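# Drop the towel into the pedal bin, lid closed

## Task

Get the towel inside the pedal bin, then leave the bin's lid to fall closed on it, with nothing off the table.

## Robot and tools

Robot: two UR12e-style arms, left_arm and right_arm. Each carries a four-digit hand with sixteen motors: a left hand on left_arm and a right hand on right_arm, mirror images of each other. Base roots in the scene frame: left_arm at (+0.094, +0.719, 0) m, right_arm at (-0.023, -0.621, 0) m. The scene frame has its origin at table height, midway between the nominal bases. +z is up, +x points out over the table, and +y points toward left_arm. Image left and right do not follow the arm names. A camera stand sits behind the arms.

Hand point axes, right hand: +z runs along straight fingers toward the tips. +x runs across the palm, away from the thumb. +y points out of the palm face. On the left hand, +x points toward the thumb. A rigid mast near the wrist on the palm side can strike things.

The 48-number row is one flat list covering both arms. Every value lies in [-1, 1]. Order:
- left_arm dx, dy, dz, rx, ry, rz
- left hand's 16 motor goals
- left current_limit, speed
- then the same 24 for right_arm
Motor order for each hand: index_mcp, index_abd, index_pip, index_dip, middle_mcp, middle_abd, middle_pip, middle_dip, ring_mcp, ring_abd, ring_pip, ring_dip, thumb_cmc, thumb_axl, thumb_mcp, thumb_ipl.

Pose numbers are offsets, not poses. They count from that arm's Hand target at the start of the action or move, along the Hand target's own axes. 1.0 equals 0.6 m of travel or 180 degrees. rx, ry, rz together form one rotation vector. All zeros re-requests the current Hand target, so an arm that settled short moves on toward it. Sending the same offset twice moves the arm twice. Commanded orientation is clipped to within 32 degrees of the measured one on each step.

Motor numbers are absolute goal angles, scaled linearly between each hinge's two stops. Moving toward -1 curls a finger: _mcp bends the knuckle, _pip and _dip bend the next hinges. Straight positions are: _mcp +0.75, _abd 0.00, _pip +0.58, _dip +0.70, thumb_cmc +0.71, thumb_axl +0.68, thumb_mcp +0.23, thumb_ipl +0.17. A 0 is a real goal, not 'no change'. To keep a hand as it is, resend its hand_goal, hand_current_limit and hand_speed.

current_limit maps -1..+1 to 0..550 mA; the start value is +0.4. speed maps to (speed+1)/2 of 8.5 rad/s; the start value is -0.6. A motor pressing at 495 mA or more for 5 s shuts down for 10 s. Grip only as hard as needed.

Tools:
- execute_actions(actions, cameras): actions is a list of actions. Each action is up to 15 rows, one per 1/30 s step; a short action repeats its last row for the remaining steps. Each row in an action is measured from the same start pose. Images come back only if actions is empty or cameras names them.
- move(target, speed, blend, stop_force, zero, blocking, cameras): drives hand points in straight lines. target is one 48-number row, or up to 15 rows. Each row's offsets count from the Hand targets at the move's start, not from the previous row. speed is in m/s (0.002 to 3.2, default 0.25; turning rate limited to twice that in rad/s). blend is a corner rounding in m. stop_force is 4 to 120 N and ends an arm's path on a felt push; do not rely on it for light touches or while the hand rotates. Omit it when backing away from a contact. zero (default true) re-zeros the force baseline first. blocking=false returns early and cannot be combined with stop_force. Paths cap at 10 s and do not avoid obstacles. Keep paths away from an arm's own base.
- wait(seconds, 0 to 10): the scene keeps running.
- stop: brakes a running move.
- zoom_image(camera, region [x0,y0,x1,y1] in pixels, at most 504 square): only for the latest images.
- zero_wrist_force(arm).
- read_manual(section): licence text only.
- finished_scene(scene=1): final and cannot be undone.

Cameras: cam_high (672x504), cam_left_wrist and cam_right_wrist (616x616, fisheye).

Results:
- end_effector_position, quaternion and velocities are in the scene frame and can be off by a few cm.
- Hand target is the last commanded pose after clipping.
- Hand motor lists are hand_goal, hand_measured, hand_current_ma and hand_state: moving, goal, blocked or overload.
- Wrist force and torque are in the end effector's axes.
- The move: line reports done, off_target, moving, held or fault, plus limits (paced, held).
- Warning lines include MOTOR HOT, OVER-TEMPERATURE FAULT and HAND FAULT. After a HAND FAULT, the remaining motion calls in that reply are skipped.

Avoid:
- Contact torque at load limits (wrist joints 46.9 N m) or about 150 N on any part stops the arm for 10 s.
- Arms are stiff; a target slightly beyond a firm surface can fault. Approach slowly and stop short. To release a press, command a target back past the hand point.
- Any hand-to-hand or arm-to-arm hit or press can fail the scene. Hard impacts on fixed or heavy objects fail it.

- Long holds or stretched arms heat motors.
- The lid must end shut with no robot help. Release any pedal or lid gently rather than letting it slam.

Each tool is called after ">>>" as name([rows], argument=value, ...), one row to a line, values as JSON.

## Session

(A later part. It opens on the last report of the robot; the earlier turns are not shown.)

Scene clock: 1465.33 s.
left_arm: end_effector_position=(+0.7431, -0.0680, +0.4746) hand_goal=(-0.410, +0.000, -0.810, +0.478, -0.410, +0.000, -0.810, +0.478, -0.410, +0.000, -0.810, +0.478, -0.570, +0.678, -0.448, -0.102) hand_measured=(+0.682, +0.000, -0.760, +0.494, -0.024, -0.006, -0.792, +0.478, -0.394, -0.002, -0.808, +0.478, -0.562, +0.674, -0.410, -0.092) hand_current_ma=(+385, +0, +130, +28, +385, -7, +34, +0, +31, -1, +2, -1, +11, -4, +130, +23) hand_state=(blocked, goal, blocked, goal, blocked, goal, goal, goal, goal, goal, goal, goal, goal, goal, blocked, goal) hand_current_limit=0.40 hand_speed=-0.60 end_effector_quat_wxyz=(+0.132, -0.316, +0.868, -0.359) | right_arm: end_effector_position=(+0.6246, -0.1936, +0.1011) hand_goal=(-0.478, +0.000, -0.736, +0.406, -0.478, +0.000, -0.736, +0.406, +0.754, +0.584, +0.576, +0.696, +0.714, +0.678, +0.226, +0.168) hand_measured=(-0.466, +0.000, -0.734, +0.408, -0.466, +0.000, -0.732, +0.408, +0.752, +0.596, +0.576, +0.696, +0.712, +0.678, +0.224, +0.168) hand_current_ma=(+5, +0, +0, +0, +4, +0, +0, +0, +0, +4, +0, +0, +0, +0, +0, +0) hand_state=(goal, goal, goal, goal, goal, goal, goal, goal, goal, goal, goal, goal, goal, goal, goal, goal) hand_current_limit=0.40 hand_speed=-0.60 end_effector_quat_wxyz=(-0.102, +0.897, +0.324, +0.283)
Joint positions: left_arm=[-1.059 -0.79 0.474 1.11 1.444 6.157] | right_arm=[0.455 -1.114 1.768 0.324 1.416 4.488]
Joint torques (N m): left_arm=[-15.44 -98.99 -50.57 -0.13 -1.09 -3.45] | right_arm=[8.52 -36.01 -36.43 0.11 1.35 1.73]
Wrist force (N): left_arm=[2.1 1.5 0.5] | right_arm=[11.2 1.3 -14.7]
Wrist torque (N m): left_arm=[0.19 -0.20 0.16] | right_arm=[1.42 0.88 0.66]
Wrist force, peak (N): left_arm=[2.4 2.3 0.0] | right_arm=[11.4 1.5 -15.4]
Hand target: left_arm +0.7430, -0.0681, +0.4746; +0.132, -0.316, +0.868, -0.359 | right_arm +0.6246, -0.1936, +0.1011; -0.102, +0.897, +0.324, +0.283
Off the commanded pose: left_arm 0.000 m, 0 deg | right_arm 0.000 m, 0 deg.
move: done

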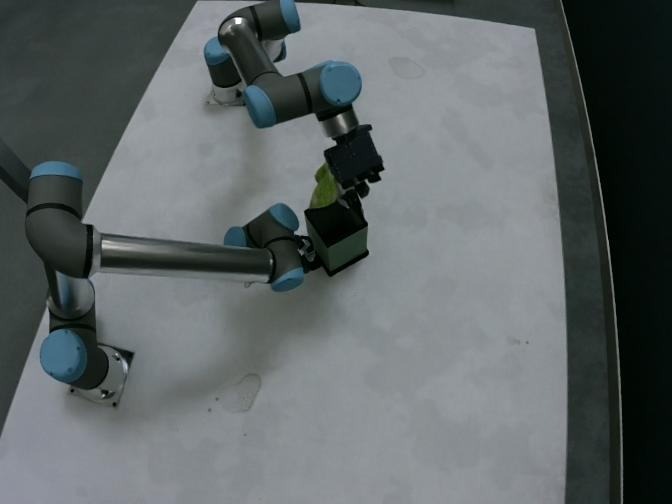

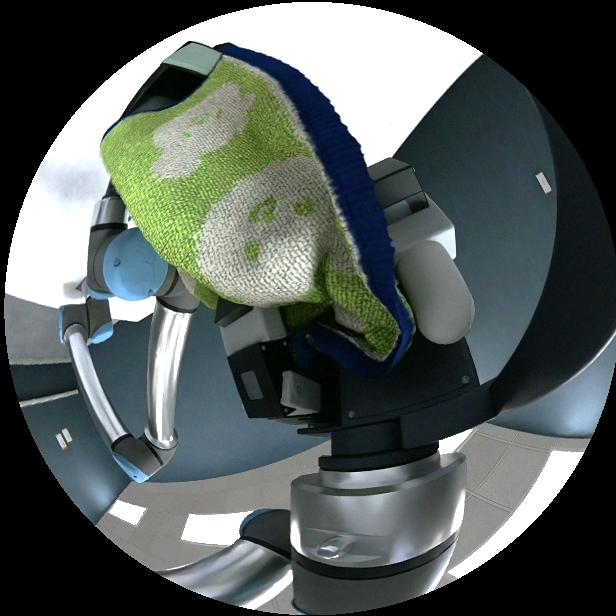

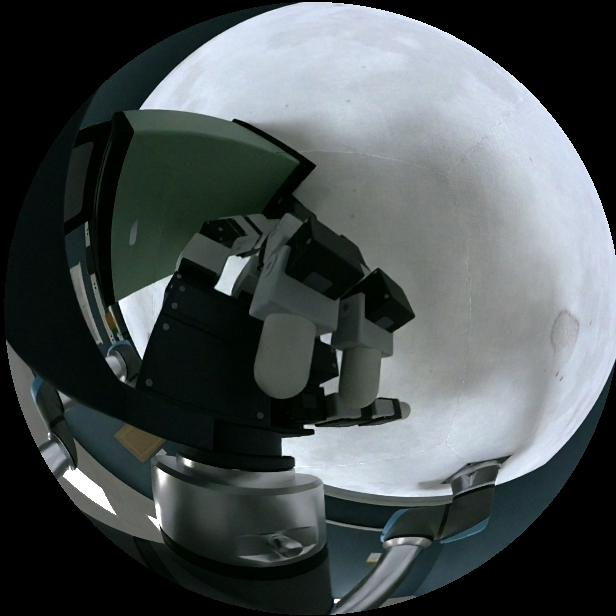

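>>> move([
  [-0.0333,0.0113,0.0357,0,0,0,-0.411,0,-0.81,0.478,-0.411,0,-0.81,0.478,-0.411,0,-0.81,0.478,-0.571,0.678,-0.449,-0.103,0.4,-0.6,0,0,0,0,0,0,-0.479,0,-0.737,0.406,-0.479,0,-0.737,0.406,0.754,0.583,0.576,0.696,0.714,0.678,0.226,0.168,0.4,-0.6],
  [-0.0333,0.141,0.1653,0,0,0,-0.411,0,-0.81,0.478,-0.411,0,-0.81,0.478,-0.411,0,-0.81,0.478,-0.571,0.678,-0.449,-0.103,0.4,-0.6,0,0,0,0,0,0,-0.479,0,-0.737,0.406,-0.479,0,-0.737,0.406,0.754,0.583,0.576,0.696,0.714,0.678,0.226,0.168,0.4,-0.6],
], speed=0.15, blend=[0.01, 0], cameras=["all"])

>>> zoom_image(camera="cam_high", region=[250, 130, 410, 290])

>>> zoom_image(camera="cam_left_wrist", region=[60, 0, 500, 440])

>>> zoom_image(camera="cam_right_wrist", region=[0, 60, 300, 360])

Scene clock: 1502.20 s.
left_arm: end_effector_position=(+0.7651, -0.0629, +0.3448) hand_goal=(-0.410, +0.000, -0.810, +0.478, -0.410, +0.000, -0.810, +0.478, -0.410, +0.000, -0.810, +0.478, -0.570, +0.678, -0.448, -0.102) hand_measured=(+0.680, +0.000, -0.760, +0.494, -0.026, -0.006, -0.792, +0.478, -0.394, -0.002, -0.808, +0.478, -0.562, +0.674, -0.410, -0.092) hand_current_ma=(+385, +0, +131, +29, +385, -7, +35, +0, +30, -1, +2, -1, +12, -5, +130, +23) hand_state=(blocked, goal, blocked, goal, blocked, goal, goal, goal, goal, goal, goal, goal, goal, goal, blocked, goal) hand_current_limit=0.40 hand_speed=-0.60 end_effector_quat_wxyz=(+0.132, -0.316, +0.868, -0.359) | right_arm: end_effector_position=(+0.6246, -0.1936, +0.1011) hand_goal=(-0.478, +0.000, -0.736, +0.406, -0.478, +0.000, -0.736, +0.406, +0.754, +0.584, +0.576, +0.696, +0.714, +0.678, +0.226, +0.168) hand_measured=(-0.466, +0.000, -0.734, +0.408, -0.466, +0.000, -0.732, +0.408, +0.752, +0.596, +0.576, +0.696, +0.712, +0.678, +0.224, +0.168) hand_current_ma=(+5, +0, +0, +0, +4, +0, +0, +0, +0, +4, +0, +0, +0, +0, +0, +0) hand_state=(goal, goal, goal, goal, goal, goal, goal, goal, goal, goal, goal, goal, goal, goal, goal, goal) hand_current_limit=0.40 hand_speed=-0.60 end_effector_quat_wxyz=(-0.102, +0.897, +0.324, +0.283)
Joint positions: left_arm=[-1.035 -0.827 0.771 0.848 1.46 6.175] | right_arm=[0.455 -1.114 1.768 0.324 1.416 4.488]
Joint torques (N m): left_arm=[-8.42 -106.1 -46.38 2.28 -1.3 -0.79] | right_arm=[4.25 -36.21 -25.95 0.56 1.43 1.49]
Wrist force (N): left_arm=[1.9 1.7 0.3] | right_arm=[10.9 0.6 -14.9]
Wrist torque (N m): left_arm=[0.22 -0.18 0.15] | right_arm=[1.34 0.89 0.63]
Wrist force, peak (N): left_arm=[2.0 3.1 1.6] | right_arm=[12.3 1.1 -15.8]
Hand target: left_arm +0.7651, -0.0629, +0.3446; +0.132, -0.316, +0.868, -0.359 | right_arm +0.6246, -0.1936, +0.1011; -0.102, +0.897, +0.324, +0.283
Off the commanded pose: left_arm 0.000 m, 0 deg | right_arm 0.000 m, 0 deg.
move: done

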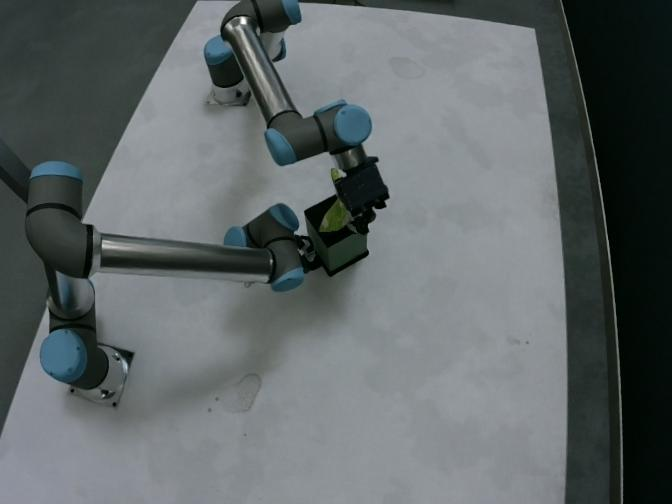

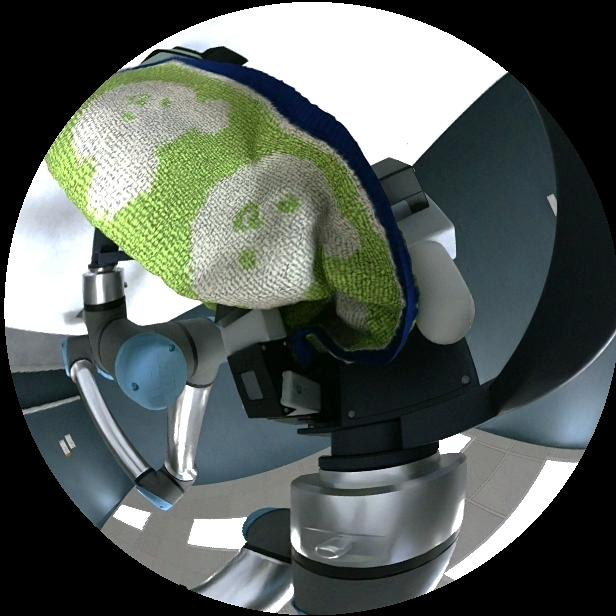

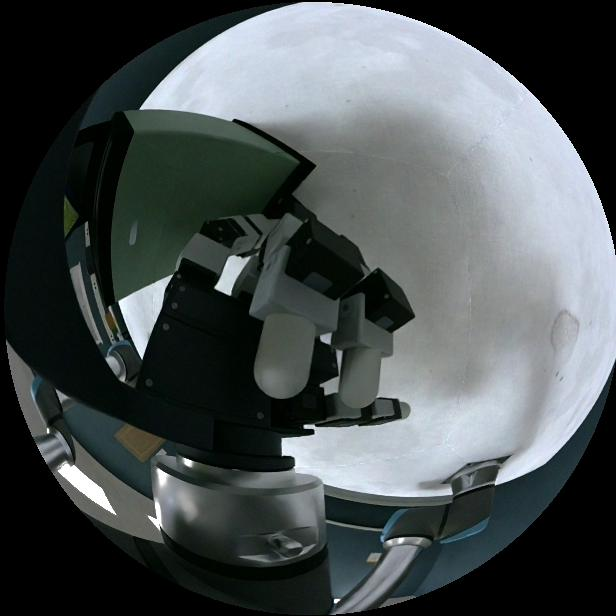

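Scaled by 3.150.

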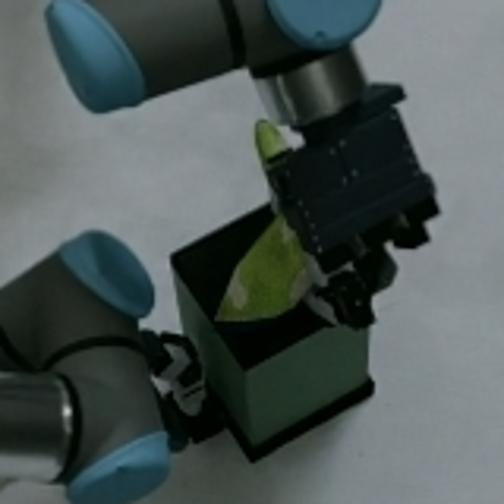

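Scaled by 1.145 from the camera's 616x616 image, which has a finer 880x880 frame.

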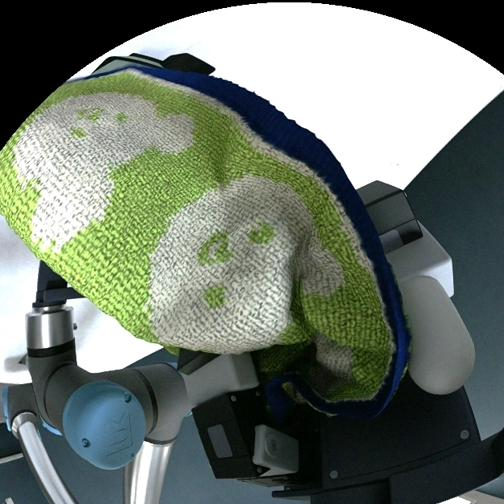

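Scaled by 1.680 from the camera's 616x616 image, which has a finer 880x880 frame.

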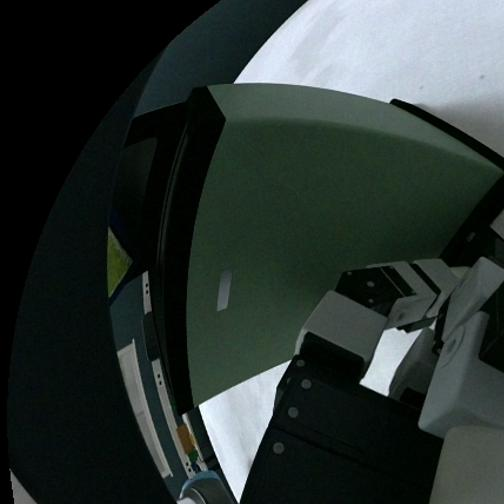

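>>> move([
  [0,-0.1414,-0.1414,0,0,0,-0.411,0,-0.81,0.478,-0.411,0,-0.81,0.478,-0.411,0,-0.81,0.478,-0.571,0.678,-0.449,-0.103,0.4,-0.6,0,0,0,0,0,0,-0.479,0,-0.737,0.406,-0.479,0,-0.737,0.406,0.754,0.583,0.576,0.696,0.714,0.678,0.226,0.168,0.4,-0.6],
  [-0.01,-0.1887,-0.094,0,0,0,-0.411,0,-0.81,0.478,-0.411,0,-0.81,0.478,-0.411,0,-0.81,0.478,-0.571,0.678,-0.449,-0.103,0.4,-0.6,0,0,0,0,0,0,-0.479,0,-0.737,0.406,-0.479,0,-0.737,0.406,0.754,0.583,0.576,0.696,0.714,0.678,0.226,0.168,0.4,-0.6],
], speed=0.15, blend=[0.01, 0], cameras=["all"])

>>> zoom_image(camera="cam_high", region=[270, 130, 400, 260])

>>> zoom_image(camera="cam_left_wrist", region=[60, 0, 500, 440])

Scene clock: 1538.93 s.
left_arm: end_effector_position=(+0.7946, -0.0891, +0.4639) hand_goal=(-0.410, +0.000, -0.810, +0.478, -0.410, +0.000, -0.810, +0.478, -0.410, +0.000, -0.810, +0.478, -0.570, +0.678, -0.448, -0.102) hand_measured=(+0.680, +0.000, -0.760, +0.494, -0.026, -0.006, -0.790, +0.478, -0.396, -0.002, -0.808, +0.478, -0.562, +0.674, -0.410, -0.092) hand_current_ma=(+385, +0, +132, +29, +385, -7, +37, +0, +25, -1, +2, -1, +12, -5, +131, +23) hand_state=(blocked, goal, blocked, goal, blocked, goal, goal, goal, goal, goal, goal, goal, goal, goal, blocked, goal) hand_current_limit=0.40 hand_speed=-0.60 end_effector_quat_wxyz=(+0.134, -0.315, +0.865, -0.366) end_effector_velocity=(-0.001, +0.000, +0.002) end_effector_angular_velocity=(-0.003, +0.000, +0.000) | right_arm: end_effector_position=(+0.6246, -0.1936, +0.1011) hand_goal=(-0.478, +0.000, -0.736, +0.406, -0.478, +0.000, -0.736, +0.406, +0.754, +0.584, +0.576, +0.696, +0.714, +0.678, +0.226, +0.168) hand_measured=(-0.466, +0.000, -0.734, +0.408, -0.466, +0.000, -0.732, +0.408, +0.752, +0.596, +0.576, +0.696, +0.712, +0.678, +0.224, +0.168) hand_current_ma=(+5, +0, +0, +0, +4, +0, +0, +0, +0, +4, +0, +0, +0, +0, +0, +0) hand_state=(goal, goal, goal, goal, goal, goal, goal, goal, goal, goal, goal, goal, goal, goal, goal, goal) hand_current_limit=0.40 hand_speed=-0.60 end_effector_quat_wxyz=(-0.102, +0.897, +0.324, +0.283)
Joint positions: left_arm=[-1.023 -0.55 0.035 1.289 1.466 6.184] | right_arm=[0.455 -1.114 1.768 0.324 1.416 4.488]
Joint velocities: left_arm=[0 0.001 -0.005 0.002 0.001 -0.001] | right_arm=[within noise]
Joint torques (N m): left_arm=[-14.23 -110.5 -47.88 3.3 -1.62 -3.08] | right_arm=[2.78 -36.02 -21.15 5.91 1.4 1.54]
Wrist force (N): left_arm=[2.2 1.7 0.1] | right_arm=[10.7 1.7 -14.5]
Wrist torque (N m): left_arm=[0.22 -0.21 0.15] | right_arm=[1.45 0.89 0.64]
Wrist force, peak (N): left_arm=[2.0 3.1 1.9] | right_arm=[11.4 1.4 -15.5]
Hand target: left_arm +0.7954, -0.0900, +0.4646; +0.132, -0.316, +0.868, -0.359 | right_arm +0.6246, -0.1936, +0.1011; -0.102, +0.897, +0.324, +0.283
Off the commanded pose: left_arm 0.001 m, 1 deg | right_arm 0.000 m, 0 deg.
elbow stopped short (left arm): the move would have taken joint 3 (elbow) straighter than the controller allows.
move: done

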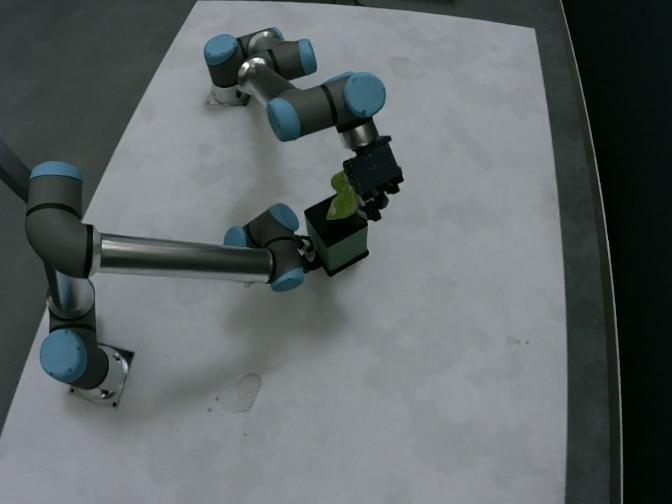

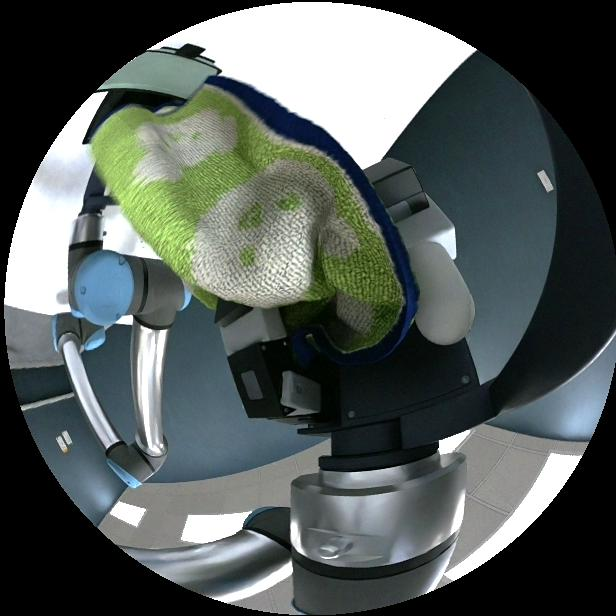

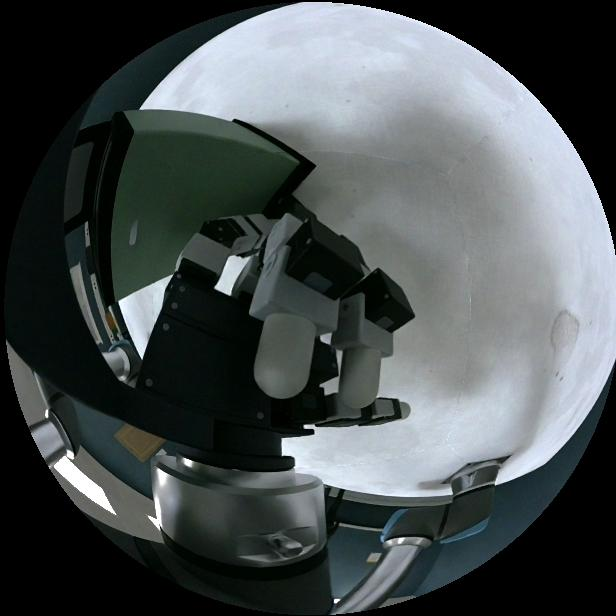

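Scaled by 3.877.

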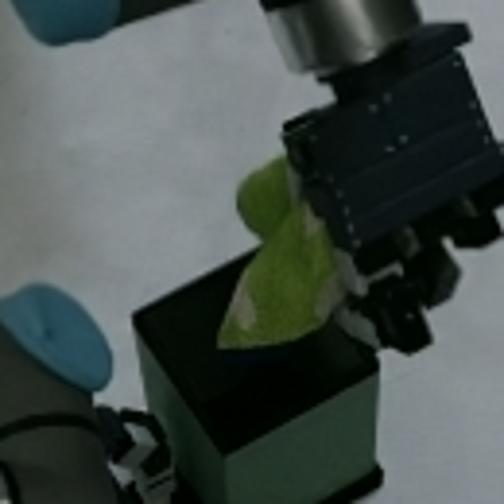

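Scaled by 1.145 from the camera's 616x616 image, which has a finer 880x880 frame.

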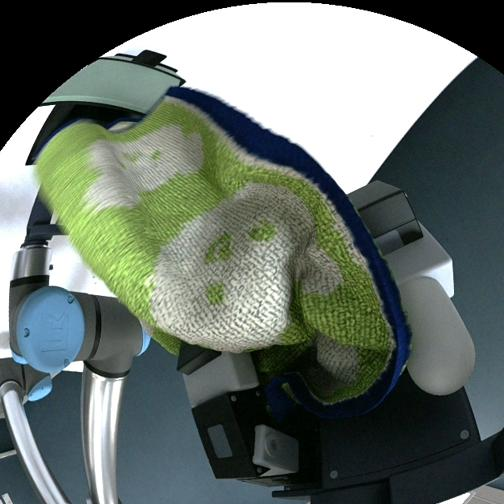

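>>> move(target=[0.0113,0.1633,0.1313,0,0,0,-0.411,0,-0.81,0.478,-0.411,0,-0.81,0.478,-0.411,0,-0.81,0.478,-0.571,0.678,-0.449,-0.103,0.4,-0.6,0,0,0,0,0,0,-0.479,0,-0.737,0.406,-0.479,0,-0.737,0.406,0.754,0.583,0.576,0.696,0.714,0.678,0.226,0.168,0.4,-0.6], speed=0.12, cameras=["all"])

>>> zoom_image(camera="cam_high", region=[270, 130, 400, 260])

>>> zoom_image(camera="cam_left_wrist", region=[0, 0, 440, 440])

>>> zoom_image(camera="cam_right_wrist", region=[0, 60, 300, 360])

Scene clock: 1571.67 s.
left_arm: end_effector_position=(+0.7816, -0.0838, +0.3398) hand_goal=(-0.410, +0.000, -0.810, +0.478, -0.410, +0.000, -0.810, +0.478, -0.410, +0.000, -0.810, +0.478, -0.570, +0.678, -0.448, -0.102) hand_measured=(+0.680, +0.000, -0.760, +0.494, -0.026, -0.006, -0.790, +0.478, -0.396, -0.002, -0.808, +0.478, -0.562, +0.674, -0.410, -0.092) hand_current_ma=(+385, +0, +132, +29, +385, -7, +37, +0, +25, -1, +2, -1, +12, -5, +131, +23) hand_state=(blocked, goal, blocked, goal, blocked, goal, goal, goal, goal, goal, goal, goal, goal, goal, blocked, goal) hand_current_limit=0.40 hand_speed=-0.60 end_effector_quat_wxyz=(+0.132, -0.316, +0.868, -0.359) | right_arm: end_effector_position=(+0.6246, -0.1936, +0.1011) hand_goal=(-0.478, +0.000, -0.736, +0.406, -0.478, +0.000, -0.736, +0.406, +0.754, +0.584, +0.576, +0.696, +0.714, +0.678, +0.226, +0.168) hand_measured=(-0.466, +0.000, -0.734, +0.408, -0.466, +0.000, -0.732, +0.408, +0.752, +0.596, +0.576, +0.696, +0.712, +0.678, +0.224, +0.168) hand_current_ma=(+5, +0, +0, +0, +4, +0, +0, +0, +0, +4, +0, +0, +0, +0, +0, +0) hand_state=(goal, goal, goal, goal, goal, goal, goal, goal, goal, goal, goal, goal, goal, goal, goal, goal) hand_current_limit=0.40 hand_speed=-0.60 end_effector_quat_wxyz=(-0.102, +0.897, +0.324, +0.283)
Joint positions: left_arm=[-1.031 -0.761 0.665 0.888 1.463 6.177] | right_arm=[0.455 -1.114 1.768 0.324 1.416 4.488]
Joint torques (N m): left_arm=[-3.09 -101.68 -46.47 2.75 -0.89 -1.41] | right_arm=[-3.2 -37.7 -11.16 5.92 2.04 1.41]
Wrist force (N): left_arm=[1.8 1.5 0.2] | right_arm=[10.8 0.5 -14.6]
Wrist torque (N m): left_arm=[0.21 -0.16 0.23] | right_arm=[1.33 0.92 0.63]
Wrist force, peak (N): left_arm=[2.1 3.0 1.1] | right_arm=[11.2 1.0 -15.7]
Hand target: left_arm +0.7816, -0.0838, +0.3396; +0.132, -0.316, +0.868, -0.359 | right_arm +0.6246, -0.1936, +0.1011; -0.102, +0.897, +0.324, +0.283
Off the commanded pose: left_arm 0.000 m, 0 deg | right_arm 0.000 m, 0 deg.
move: done

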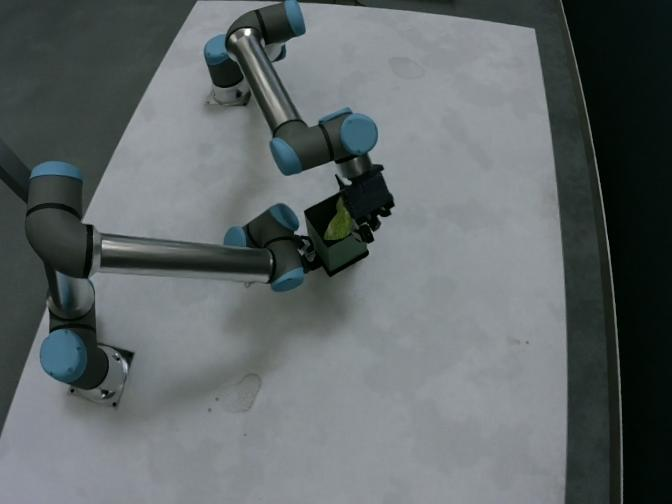

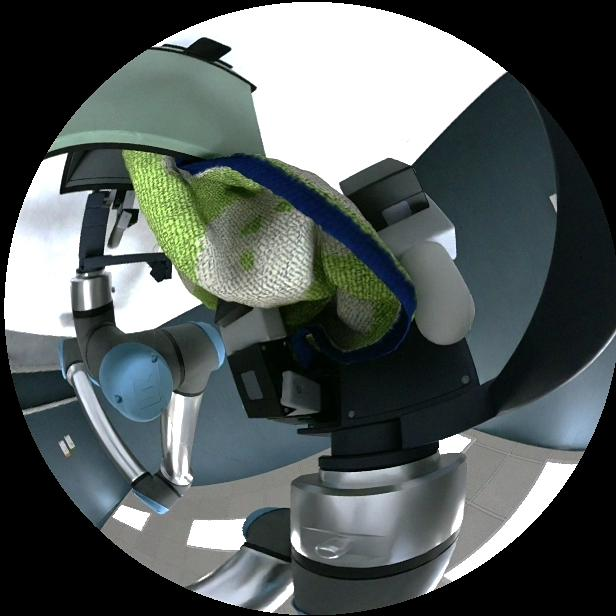

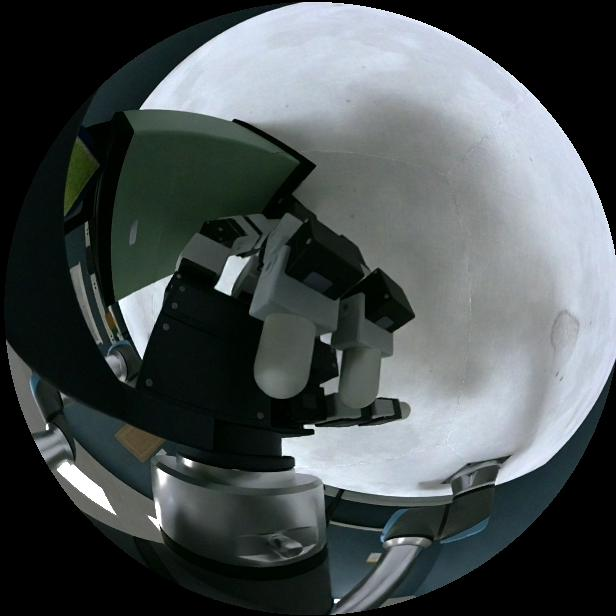

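Scaled by 3.877.

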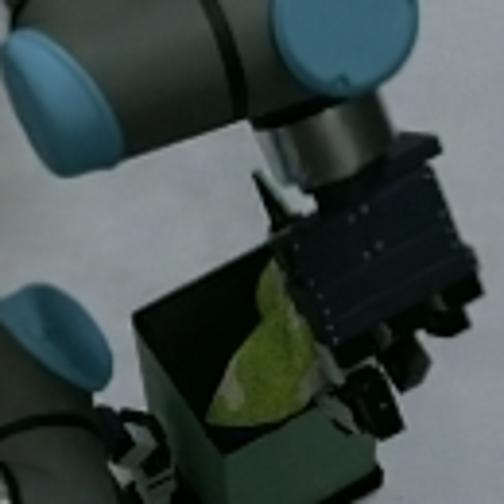

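Scaled by 1.145 from the camera's 616x616 image, which has a finer 880x880 frame.

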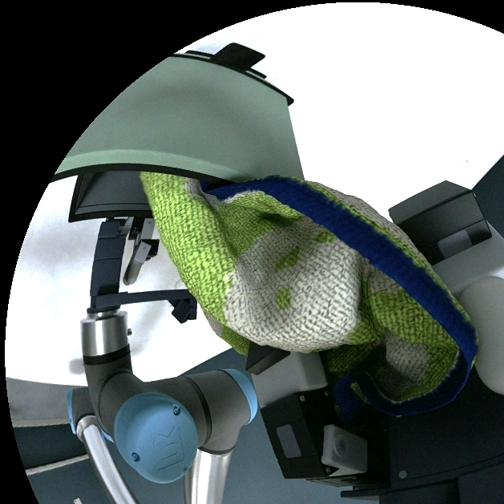

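Scaled by 1.680 from the camera's 616x616 image, which has a finer 880x880 frame.

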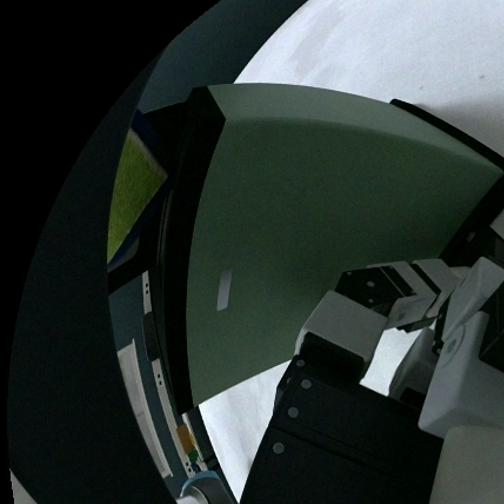

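>>> move(target=[0,0,0,0,0,0,0.8,0,-0.7,0.6,0.55,0,-0.7,0.6,-0.411,0,-0.81,0.478,-0.571,0.678,0.15,0.168,0.4,-0.75,0,0,0,0,0,0,-0.479,0,-0.737,0.406,-0.479,0,-0.737,0.406,0.754,0.583,0.576,0.696,0.714,0.678,0.226,0.168,0.4,-0.6], speed=0.12, cameras=["all"])

>>> zoom_image(camera="cam_high", region=[270, 130, 400, 260])

>>> zoom_image(camera="cam_left_wrist", region=[40, 20, 480, 440])

Scene clock: 1609.33 s.
left_arm: end_effector_position=(+0.7816, -0.0838, +0.3396) hand_goal=(+0.800, +0.000, -0.700, +0.600, +0.550, +0.000, -0.700, +0.600, -0.410, +0.000, -0.810, +0.478, -0.570, +0.678, +0.150, +0.168) hand_measured=(+0.788, +0.000, -0.700, +0.598, +0.174, -0.002, -0.738, +0.576, -0.396, -0.002, -0.808, +0.478, -0.568, +0.680, +0.142, +0.166) hand_current_ma=(-22, +0, +0, -1, -384, -2, -89, -49, +25, -1, +2, -1, +3, +2, -14, -3) hand_state=(goal, goal, goal, goal, blocked, goal, blocked, blocked, goal, goal, goal, goal, goal, goal, goal, goal) hand_current_limit=0.40 hand_speed=-0.75 end_effector_quat_wxyz=(+0.132, -0.316, +0.868, -0.359) | right_arm: end_effector_position=(+0.6246, -0.1936, +0.1011) hand_goal=(-0.478, +0.000, -0.736, +0.406, -0.478, +0.000, -0.736, +0.406, +0.754, +0.584, +0.576, +0.696, +0.714, +0.678, +0.226, +0.168) hand_measured=(-0.466, +0.000, -0.734, +0.408, -0.466, +0.000, -0.732, +0.408, +0.752, +0.596, +0.576, +0.696, +0.712, +0.678, +0.224, +0.168) hand_current_ma=(+5, +0, +0, +0, +4, +0, +0, +0, +0, +4, +0, +0, +0, +0, +0, +0) hand_state=(goal, goal, goal, goal, goal, goal, goal, goal, goal, goal, goal, goal, goal, goal, goal, goal) hand_current_limit=0.40 hand_speed=-0.60 end_effector_quat_wxyz=(-0.102, +0.897, +0.324, +0.283)
Joint positions: left_arm=[-1.031 -0.761 0.665 0.888 1.463 6.177] | right_arm=[0.455 -1.114 1.768 0.324 1.416 4.488]
Joint torques (N m): left_arm=[6.68 -101.59 -43.2 0.09 0.54 2.16] | right_arm=[-4.33 -36.48 -10.14 5.81 2.13 1.18]
Wrist force (N): left_arm=[3.2 -0.7 -3.0] | right_arm=[12.3 1.1 -15.8]
Wrist torque (N m): left_arm=[0.12 -0.28 0.25] | right_arm=[1.46 0.94 0.74]
Wrist force, peak (N): left_arm=[3.5 -1.1 -3.0] | right_arm=[12.5 1.3 -16.6]
Hand target: left_arm +0.7816, -0.0838, +0.3396; +0.132, -0.316, +0.868, -0.359 | right_arm +0.6246, -0.1936, +0.1011; -0.102, +0.897, +0.324, +0.283
Off the commanded pose: left_arm 0.000 m, 0 deg | right_arm 0.000 m, 0 deg.
move: done

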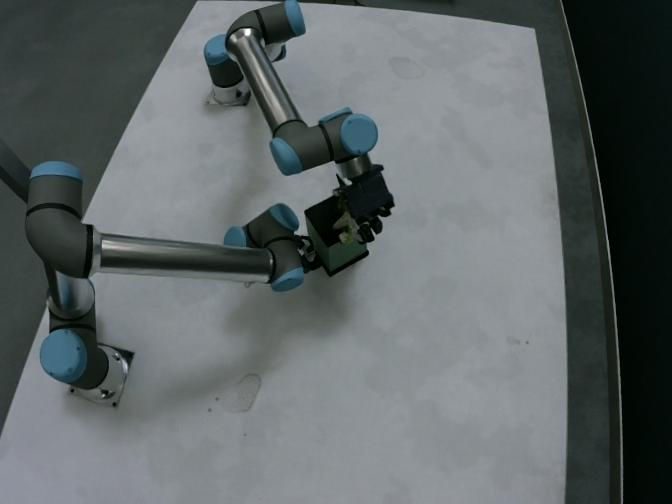

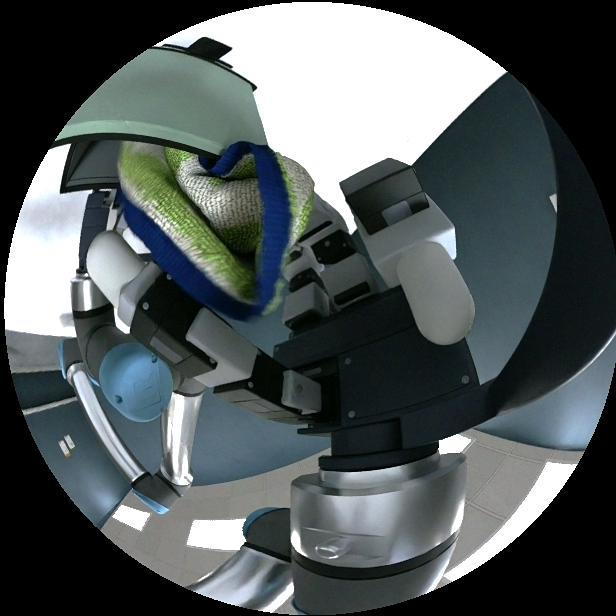

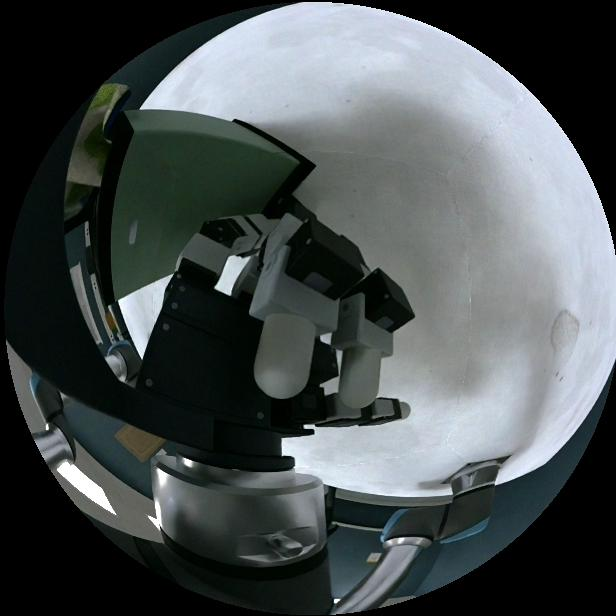

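Scaled by 3.877.

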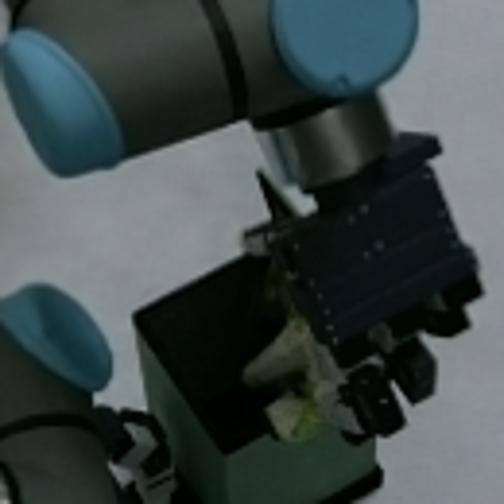

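Scaled by 1.145 from the camera's 616x616 image, which has a finer 880x880 frame.

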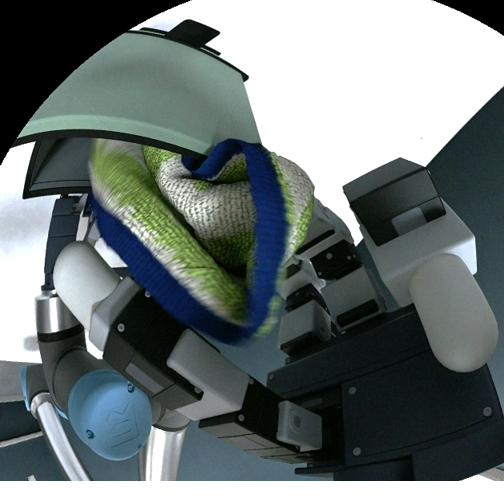

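>>> wait(seconds=0.1, cameras=["all"])

>>> zoom_image(camera="cam_left_wrist", region=[40, 20, 480, 440])

>>> zoom_image(camera="cam_high", region=[290, 160, 390, 260])

Scene clock: 1619.70 s.
left_arm: end_effector_position=(+0.7816, -0.0838, +0.3396) hand_goal=(+0.800, +0.000, -0.700, +0.600, +0.550, +0.000, -0.700, +0.600, -0.410, +0.000, -0.810, +0.478, -0.570, +0.678, +0.150, +0.168) hand_measured=(+0.788, +0.000, -0.700, +0.598, +0.174, -0.002, -0.738, +0.576, -0.396, -0.002, -0.808, +0.478, -0.568, +0.680, +0.142, +0.166) hand_current_ma=(-22, +0, +0, -1, -385, -2, -90, -49, +25, -1, +2, -1, +3, +2, -14, -3) hand_state=(goal, goal, goal, goal, blocked, goal, blocked, blocked, goal, goal, goal, goal, goal, goal, goal, goal) hand_current_limit=0.40 hand_speed=-0.75 end_effector_quat_wxyz=(+0.132, -0.316, +0.868, -0.359) | right_arm: end_effector_position=(+0.6246, -0.1936, +0.1011) hand_goal=(-0.478, +0.000, -0.736, +0.406, -0.478, +0.000, -0.736, +0.406, +0.754, +0.584, +0.576, +0.696, +0.714, +0.678, +0.226, +0.168) hand_measured=(-0.466, +0.000, -0.734, +0.408, -0.466, +0.000, -0.732, +0.408, +0.752, +0.596, +0.576, +0.696, +0.712, +0.678, +0.224, +0.168) hand_current_ma=(+5, +0, +0, +0, +4, +0, +0, +0, +0, +4, +0, +0, +0, +0, +0, +0) hand_state=(goal, goal, goal, goal, goal, goal, goal, goal, goal, goal, goal, goal, goal, goal, goal, goal) hand_current_limit=0.40 hand_speed=-0.60 end_effector_quat_wxyz=(-0.102, +0.897, +0.324, +0.283)
Joint positions: left_arm=[-1.031 -0.761 0.665 0.888 1.463 6.177] | right_arm=[0.455 -1.114 1.768 0.324 1.416 4.488]
Joint torques (N m): left_arm=[8.13 -102.56 -49.26 3.3 0.46 2.26] | right_arm=[-4.23 -35.52 -10.99 5.62 2.16 1.12]
Wrist force (N): left_arm=[3.5 -0.7 -2.8] | right_arm=[12.0 1.0 -15.6]
Wrist torque (N m): left_arm=[0.09 -0.32 0.28] | right_arm=[1.44 0.97 0.73]
Wrist force, peak (N): left_arm=[3.4 -1.0 -3.4] | right_arm=[12.2 0.9 -16.2]
Hand target: left_arm +0.7816, -0.0838, +0.3396; +0.132, -0.316, +0.868, -0.359 | right_arm +0.6246, -0.1936, +0.1011; -0.102, +0.897, +0.324, +0.283
Off the commanded pose: left_arm 0.000 m, 0 deg | right_arm 0.000 m, 0 deg.
wait: 0.10 s; at rest from the start

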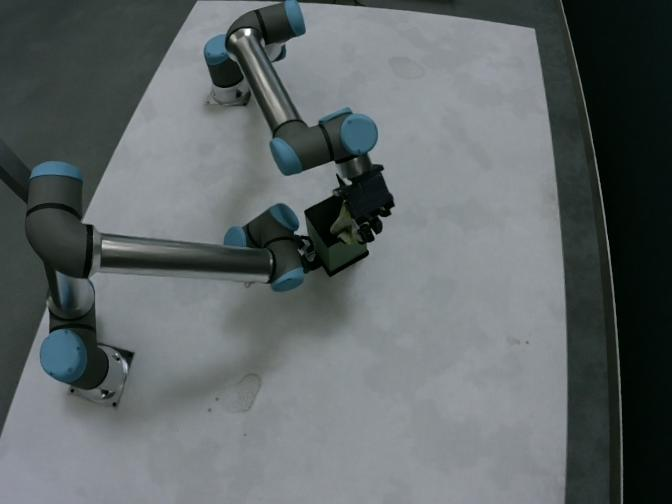

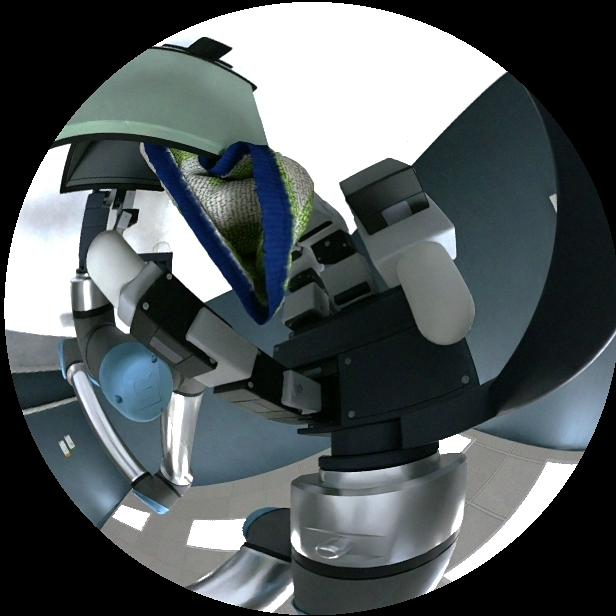

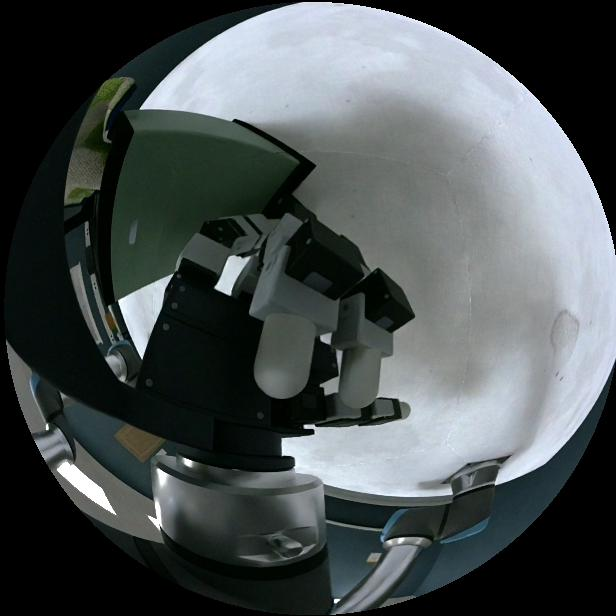

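Scaled by 1.145 from the camera's 616x616 image, which has a finer 880x880 frame.

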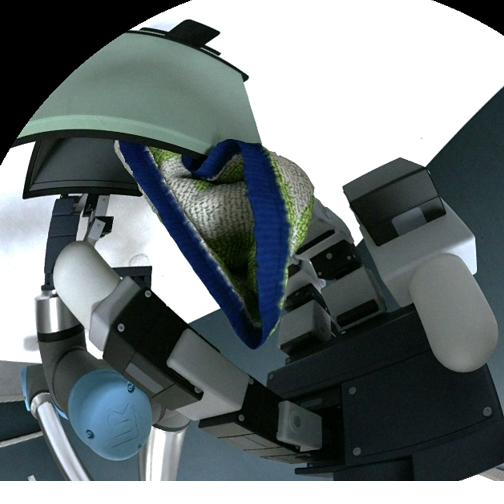

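Scaled by 5.040.

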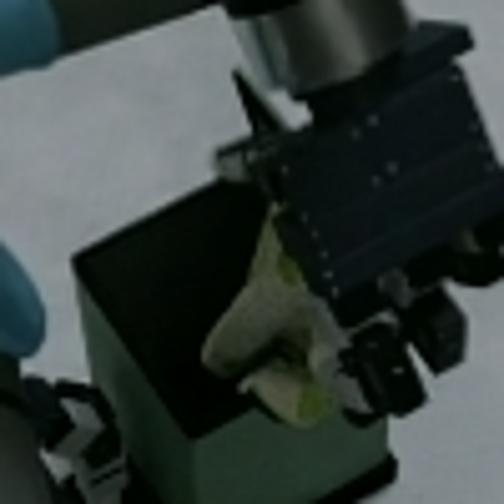

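>>> execute_actions(actions=[], cameras=["all"])

>>> zoom_image(camera="cam_high", region=[260, 120, 420, 280])

Scene clock: 1657.97 s.
left_arm: end_effector_position=(+0.7816, -0.0838, +0.3396) hand_goal=(+0.800, +0.000, -0.700, +0.600, +0.550, +0.000, -0.700, +0.600, -0.410, +0.000, -0.810, +0.478, -0.570, +0.678, +0.150, +0.168) hand_measured=(+0.788, +0.000, -0.700, +0.598, +0.174, -0.002, -0.738, +0.576, -0.396, -0.002, -0.808, +0.478, -0.568, +0.680, +0.142, +0.166) hand_current_ma=(-22, +0, +0, -1, -385, -2, -90, -49, +25, -1, +2, -1, +3, +2, -14, -3) hand_state=(goal, goal, goal, goal, blocked, goal, blocked, blocked, goal, goal, goal, goal, goal, goal, goal, goal) hand_current_limit=0.40 hand_speed=-0.75 end_effector_quat_wxyz=(+0.132, -0.316, +0.868, -0.359) | right_arm: end_effector_position=(+0.6246, -0.1936, +0.1011) hand_goal=(-0.478, +0.000, -0.736, +0.406, -0.478, +0.000, -0.736, +0.406, +0.754, +0.584, +0.576, +0.696, +0.714, +0.678, +0.226, +0.168) hand_measured=(-0.466, +0.000, -0.734, +0.408, -0.466, +0.000, -0.732, +0.408, +0.752, +0.596, +0.576, +0.696, +0.712, +0.678, +0.224, +0.168) hand_current_ma=(+5, +0, +0, +0, +4, +0, +0, +0, +0, +4, +0, +0, +0, +0, +0, +0) hand_state=(goal, goal, goal, goal, goal, goal, goal, goal, goal, goal, goal, goal, goal, goal, goal, goal) hand_current_limit=0.40 hand_speed=-0.60 end_effector_quat_wxyz=(-0.102, +0.897, +0.324, +0.283)
Joint positions: left_arm=[-1.031 -0.761 0.665 0.888 1.463 6.177] | right_arm=[0.455 -1.114 1.768 0.324 1.416 4.488]
Joint velocities: within noise
Joint torques (N m): left_arm=[6.98 -102.02 -49.46 3.43 0.37 2.17] | right_arm=[-4.31 -37.28 -11.21 5.55 2.38 1.26]
Motor temperatures (°C): left_arm=[31 33 30 34 42 36] | right_arm=[32 30 32 37 36 37]
Wrist force (N): left_arm=[3.0 0.2 -2.8] | right_arm=[11.6 0.9 -14.8]
Wrist torque (N m): left_arm=[0.14 -0.29 0.25] | right_arm=[1.47 0.99 0.71]
Wrist force, peak (N): left_arm=[3.7 -0.8 -3.3] | right_arm=[12.3 1.2 -16.2]
Hand target: left_arm +0.7816, -0.0838, +0.3396; +0.132, -0.316, +0.868, -0.359 | right_arm +0.6246, -0.1936, +0.1011; -0.102, +0.897, +0.324, +0.283
Off the commanded pose: left_arm 0.000 m, 0 deg | right_arm 0.000 m, 0 deg.

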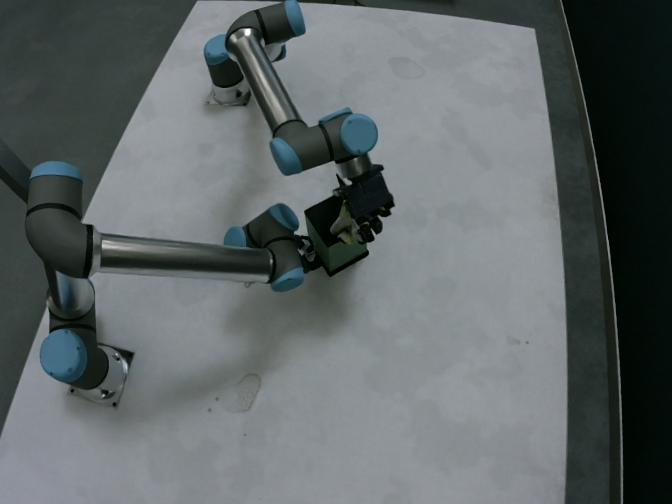

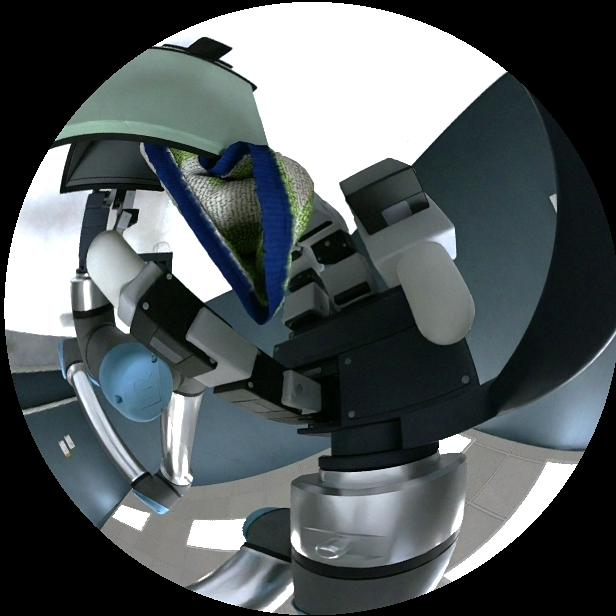

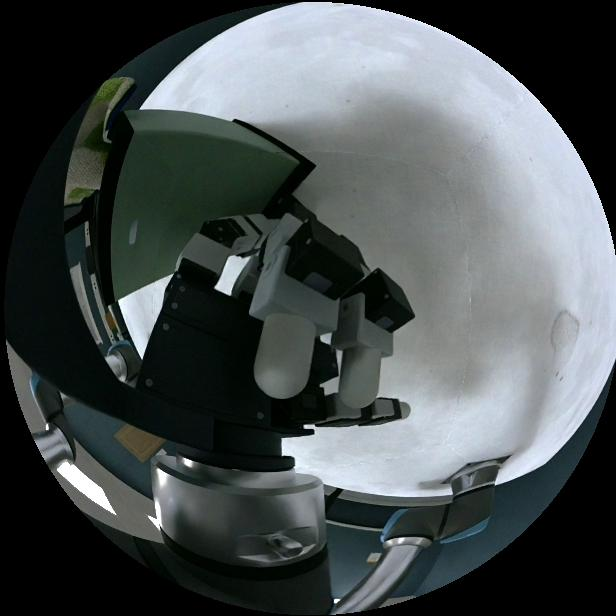

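Scaled by 3.150.

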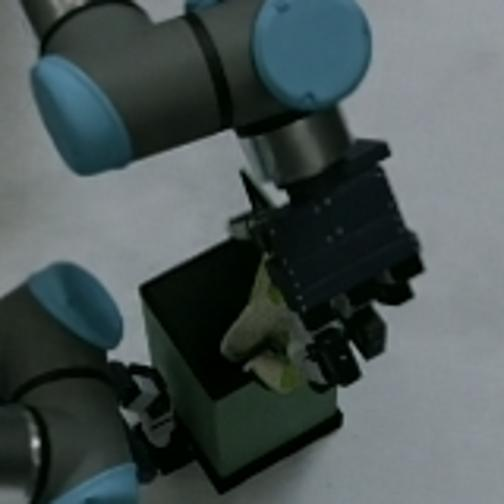

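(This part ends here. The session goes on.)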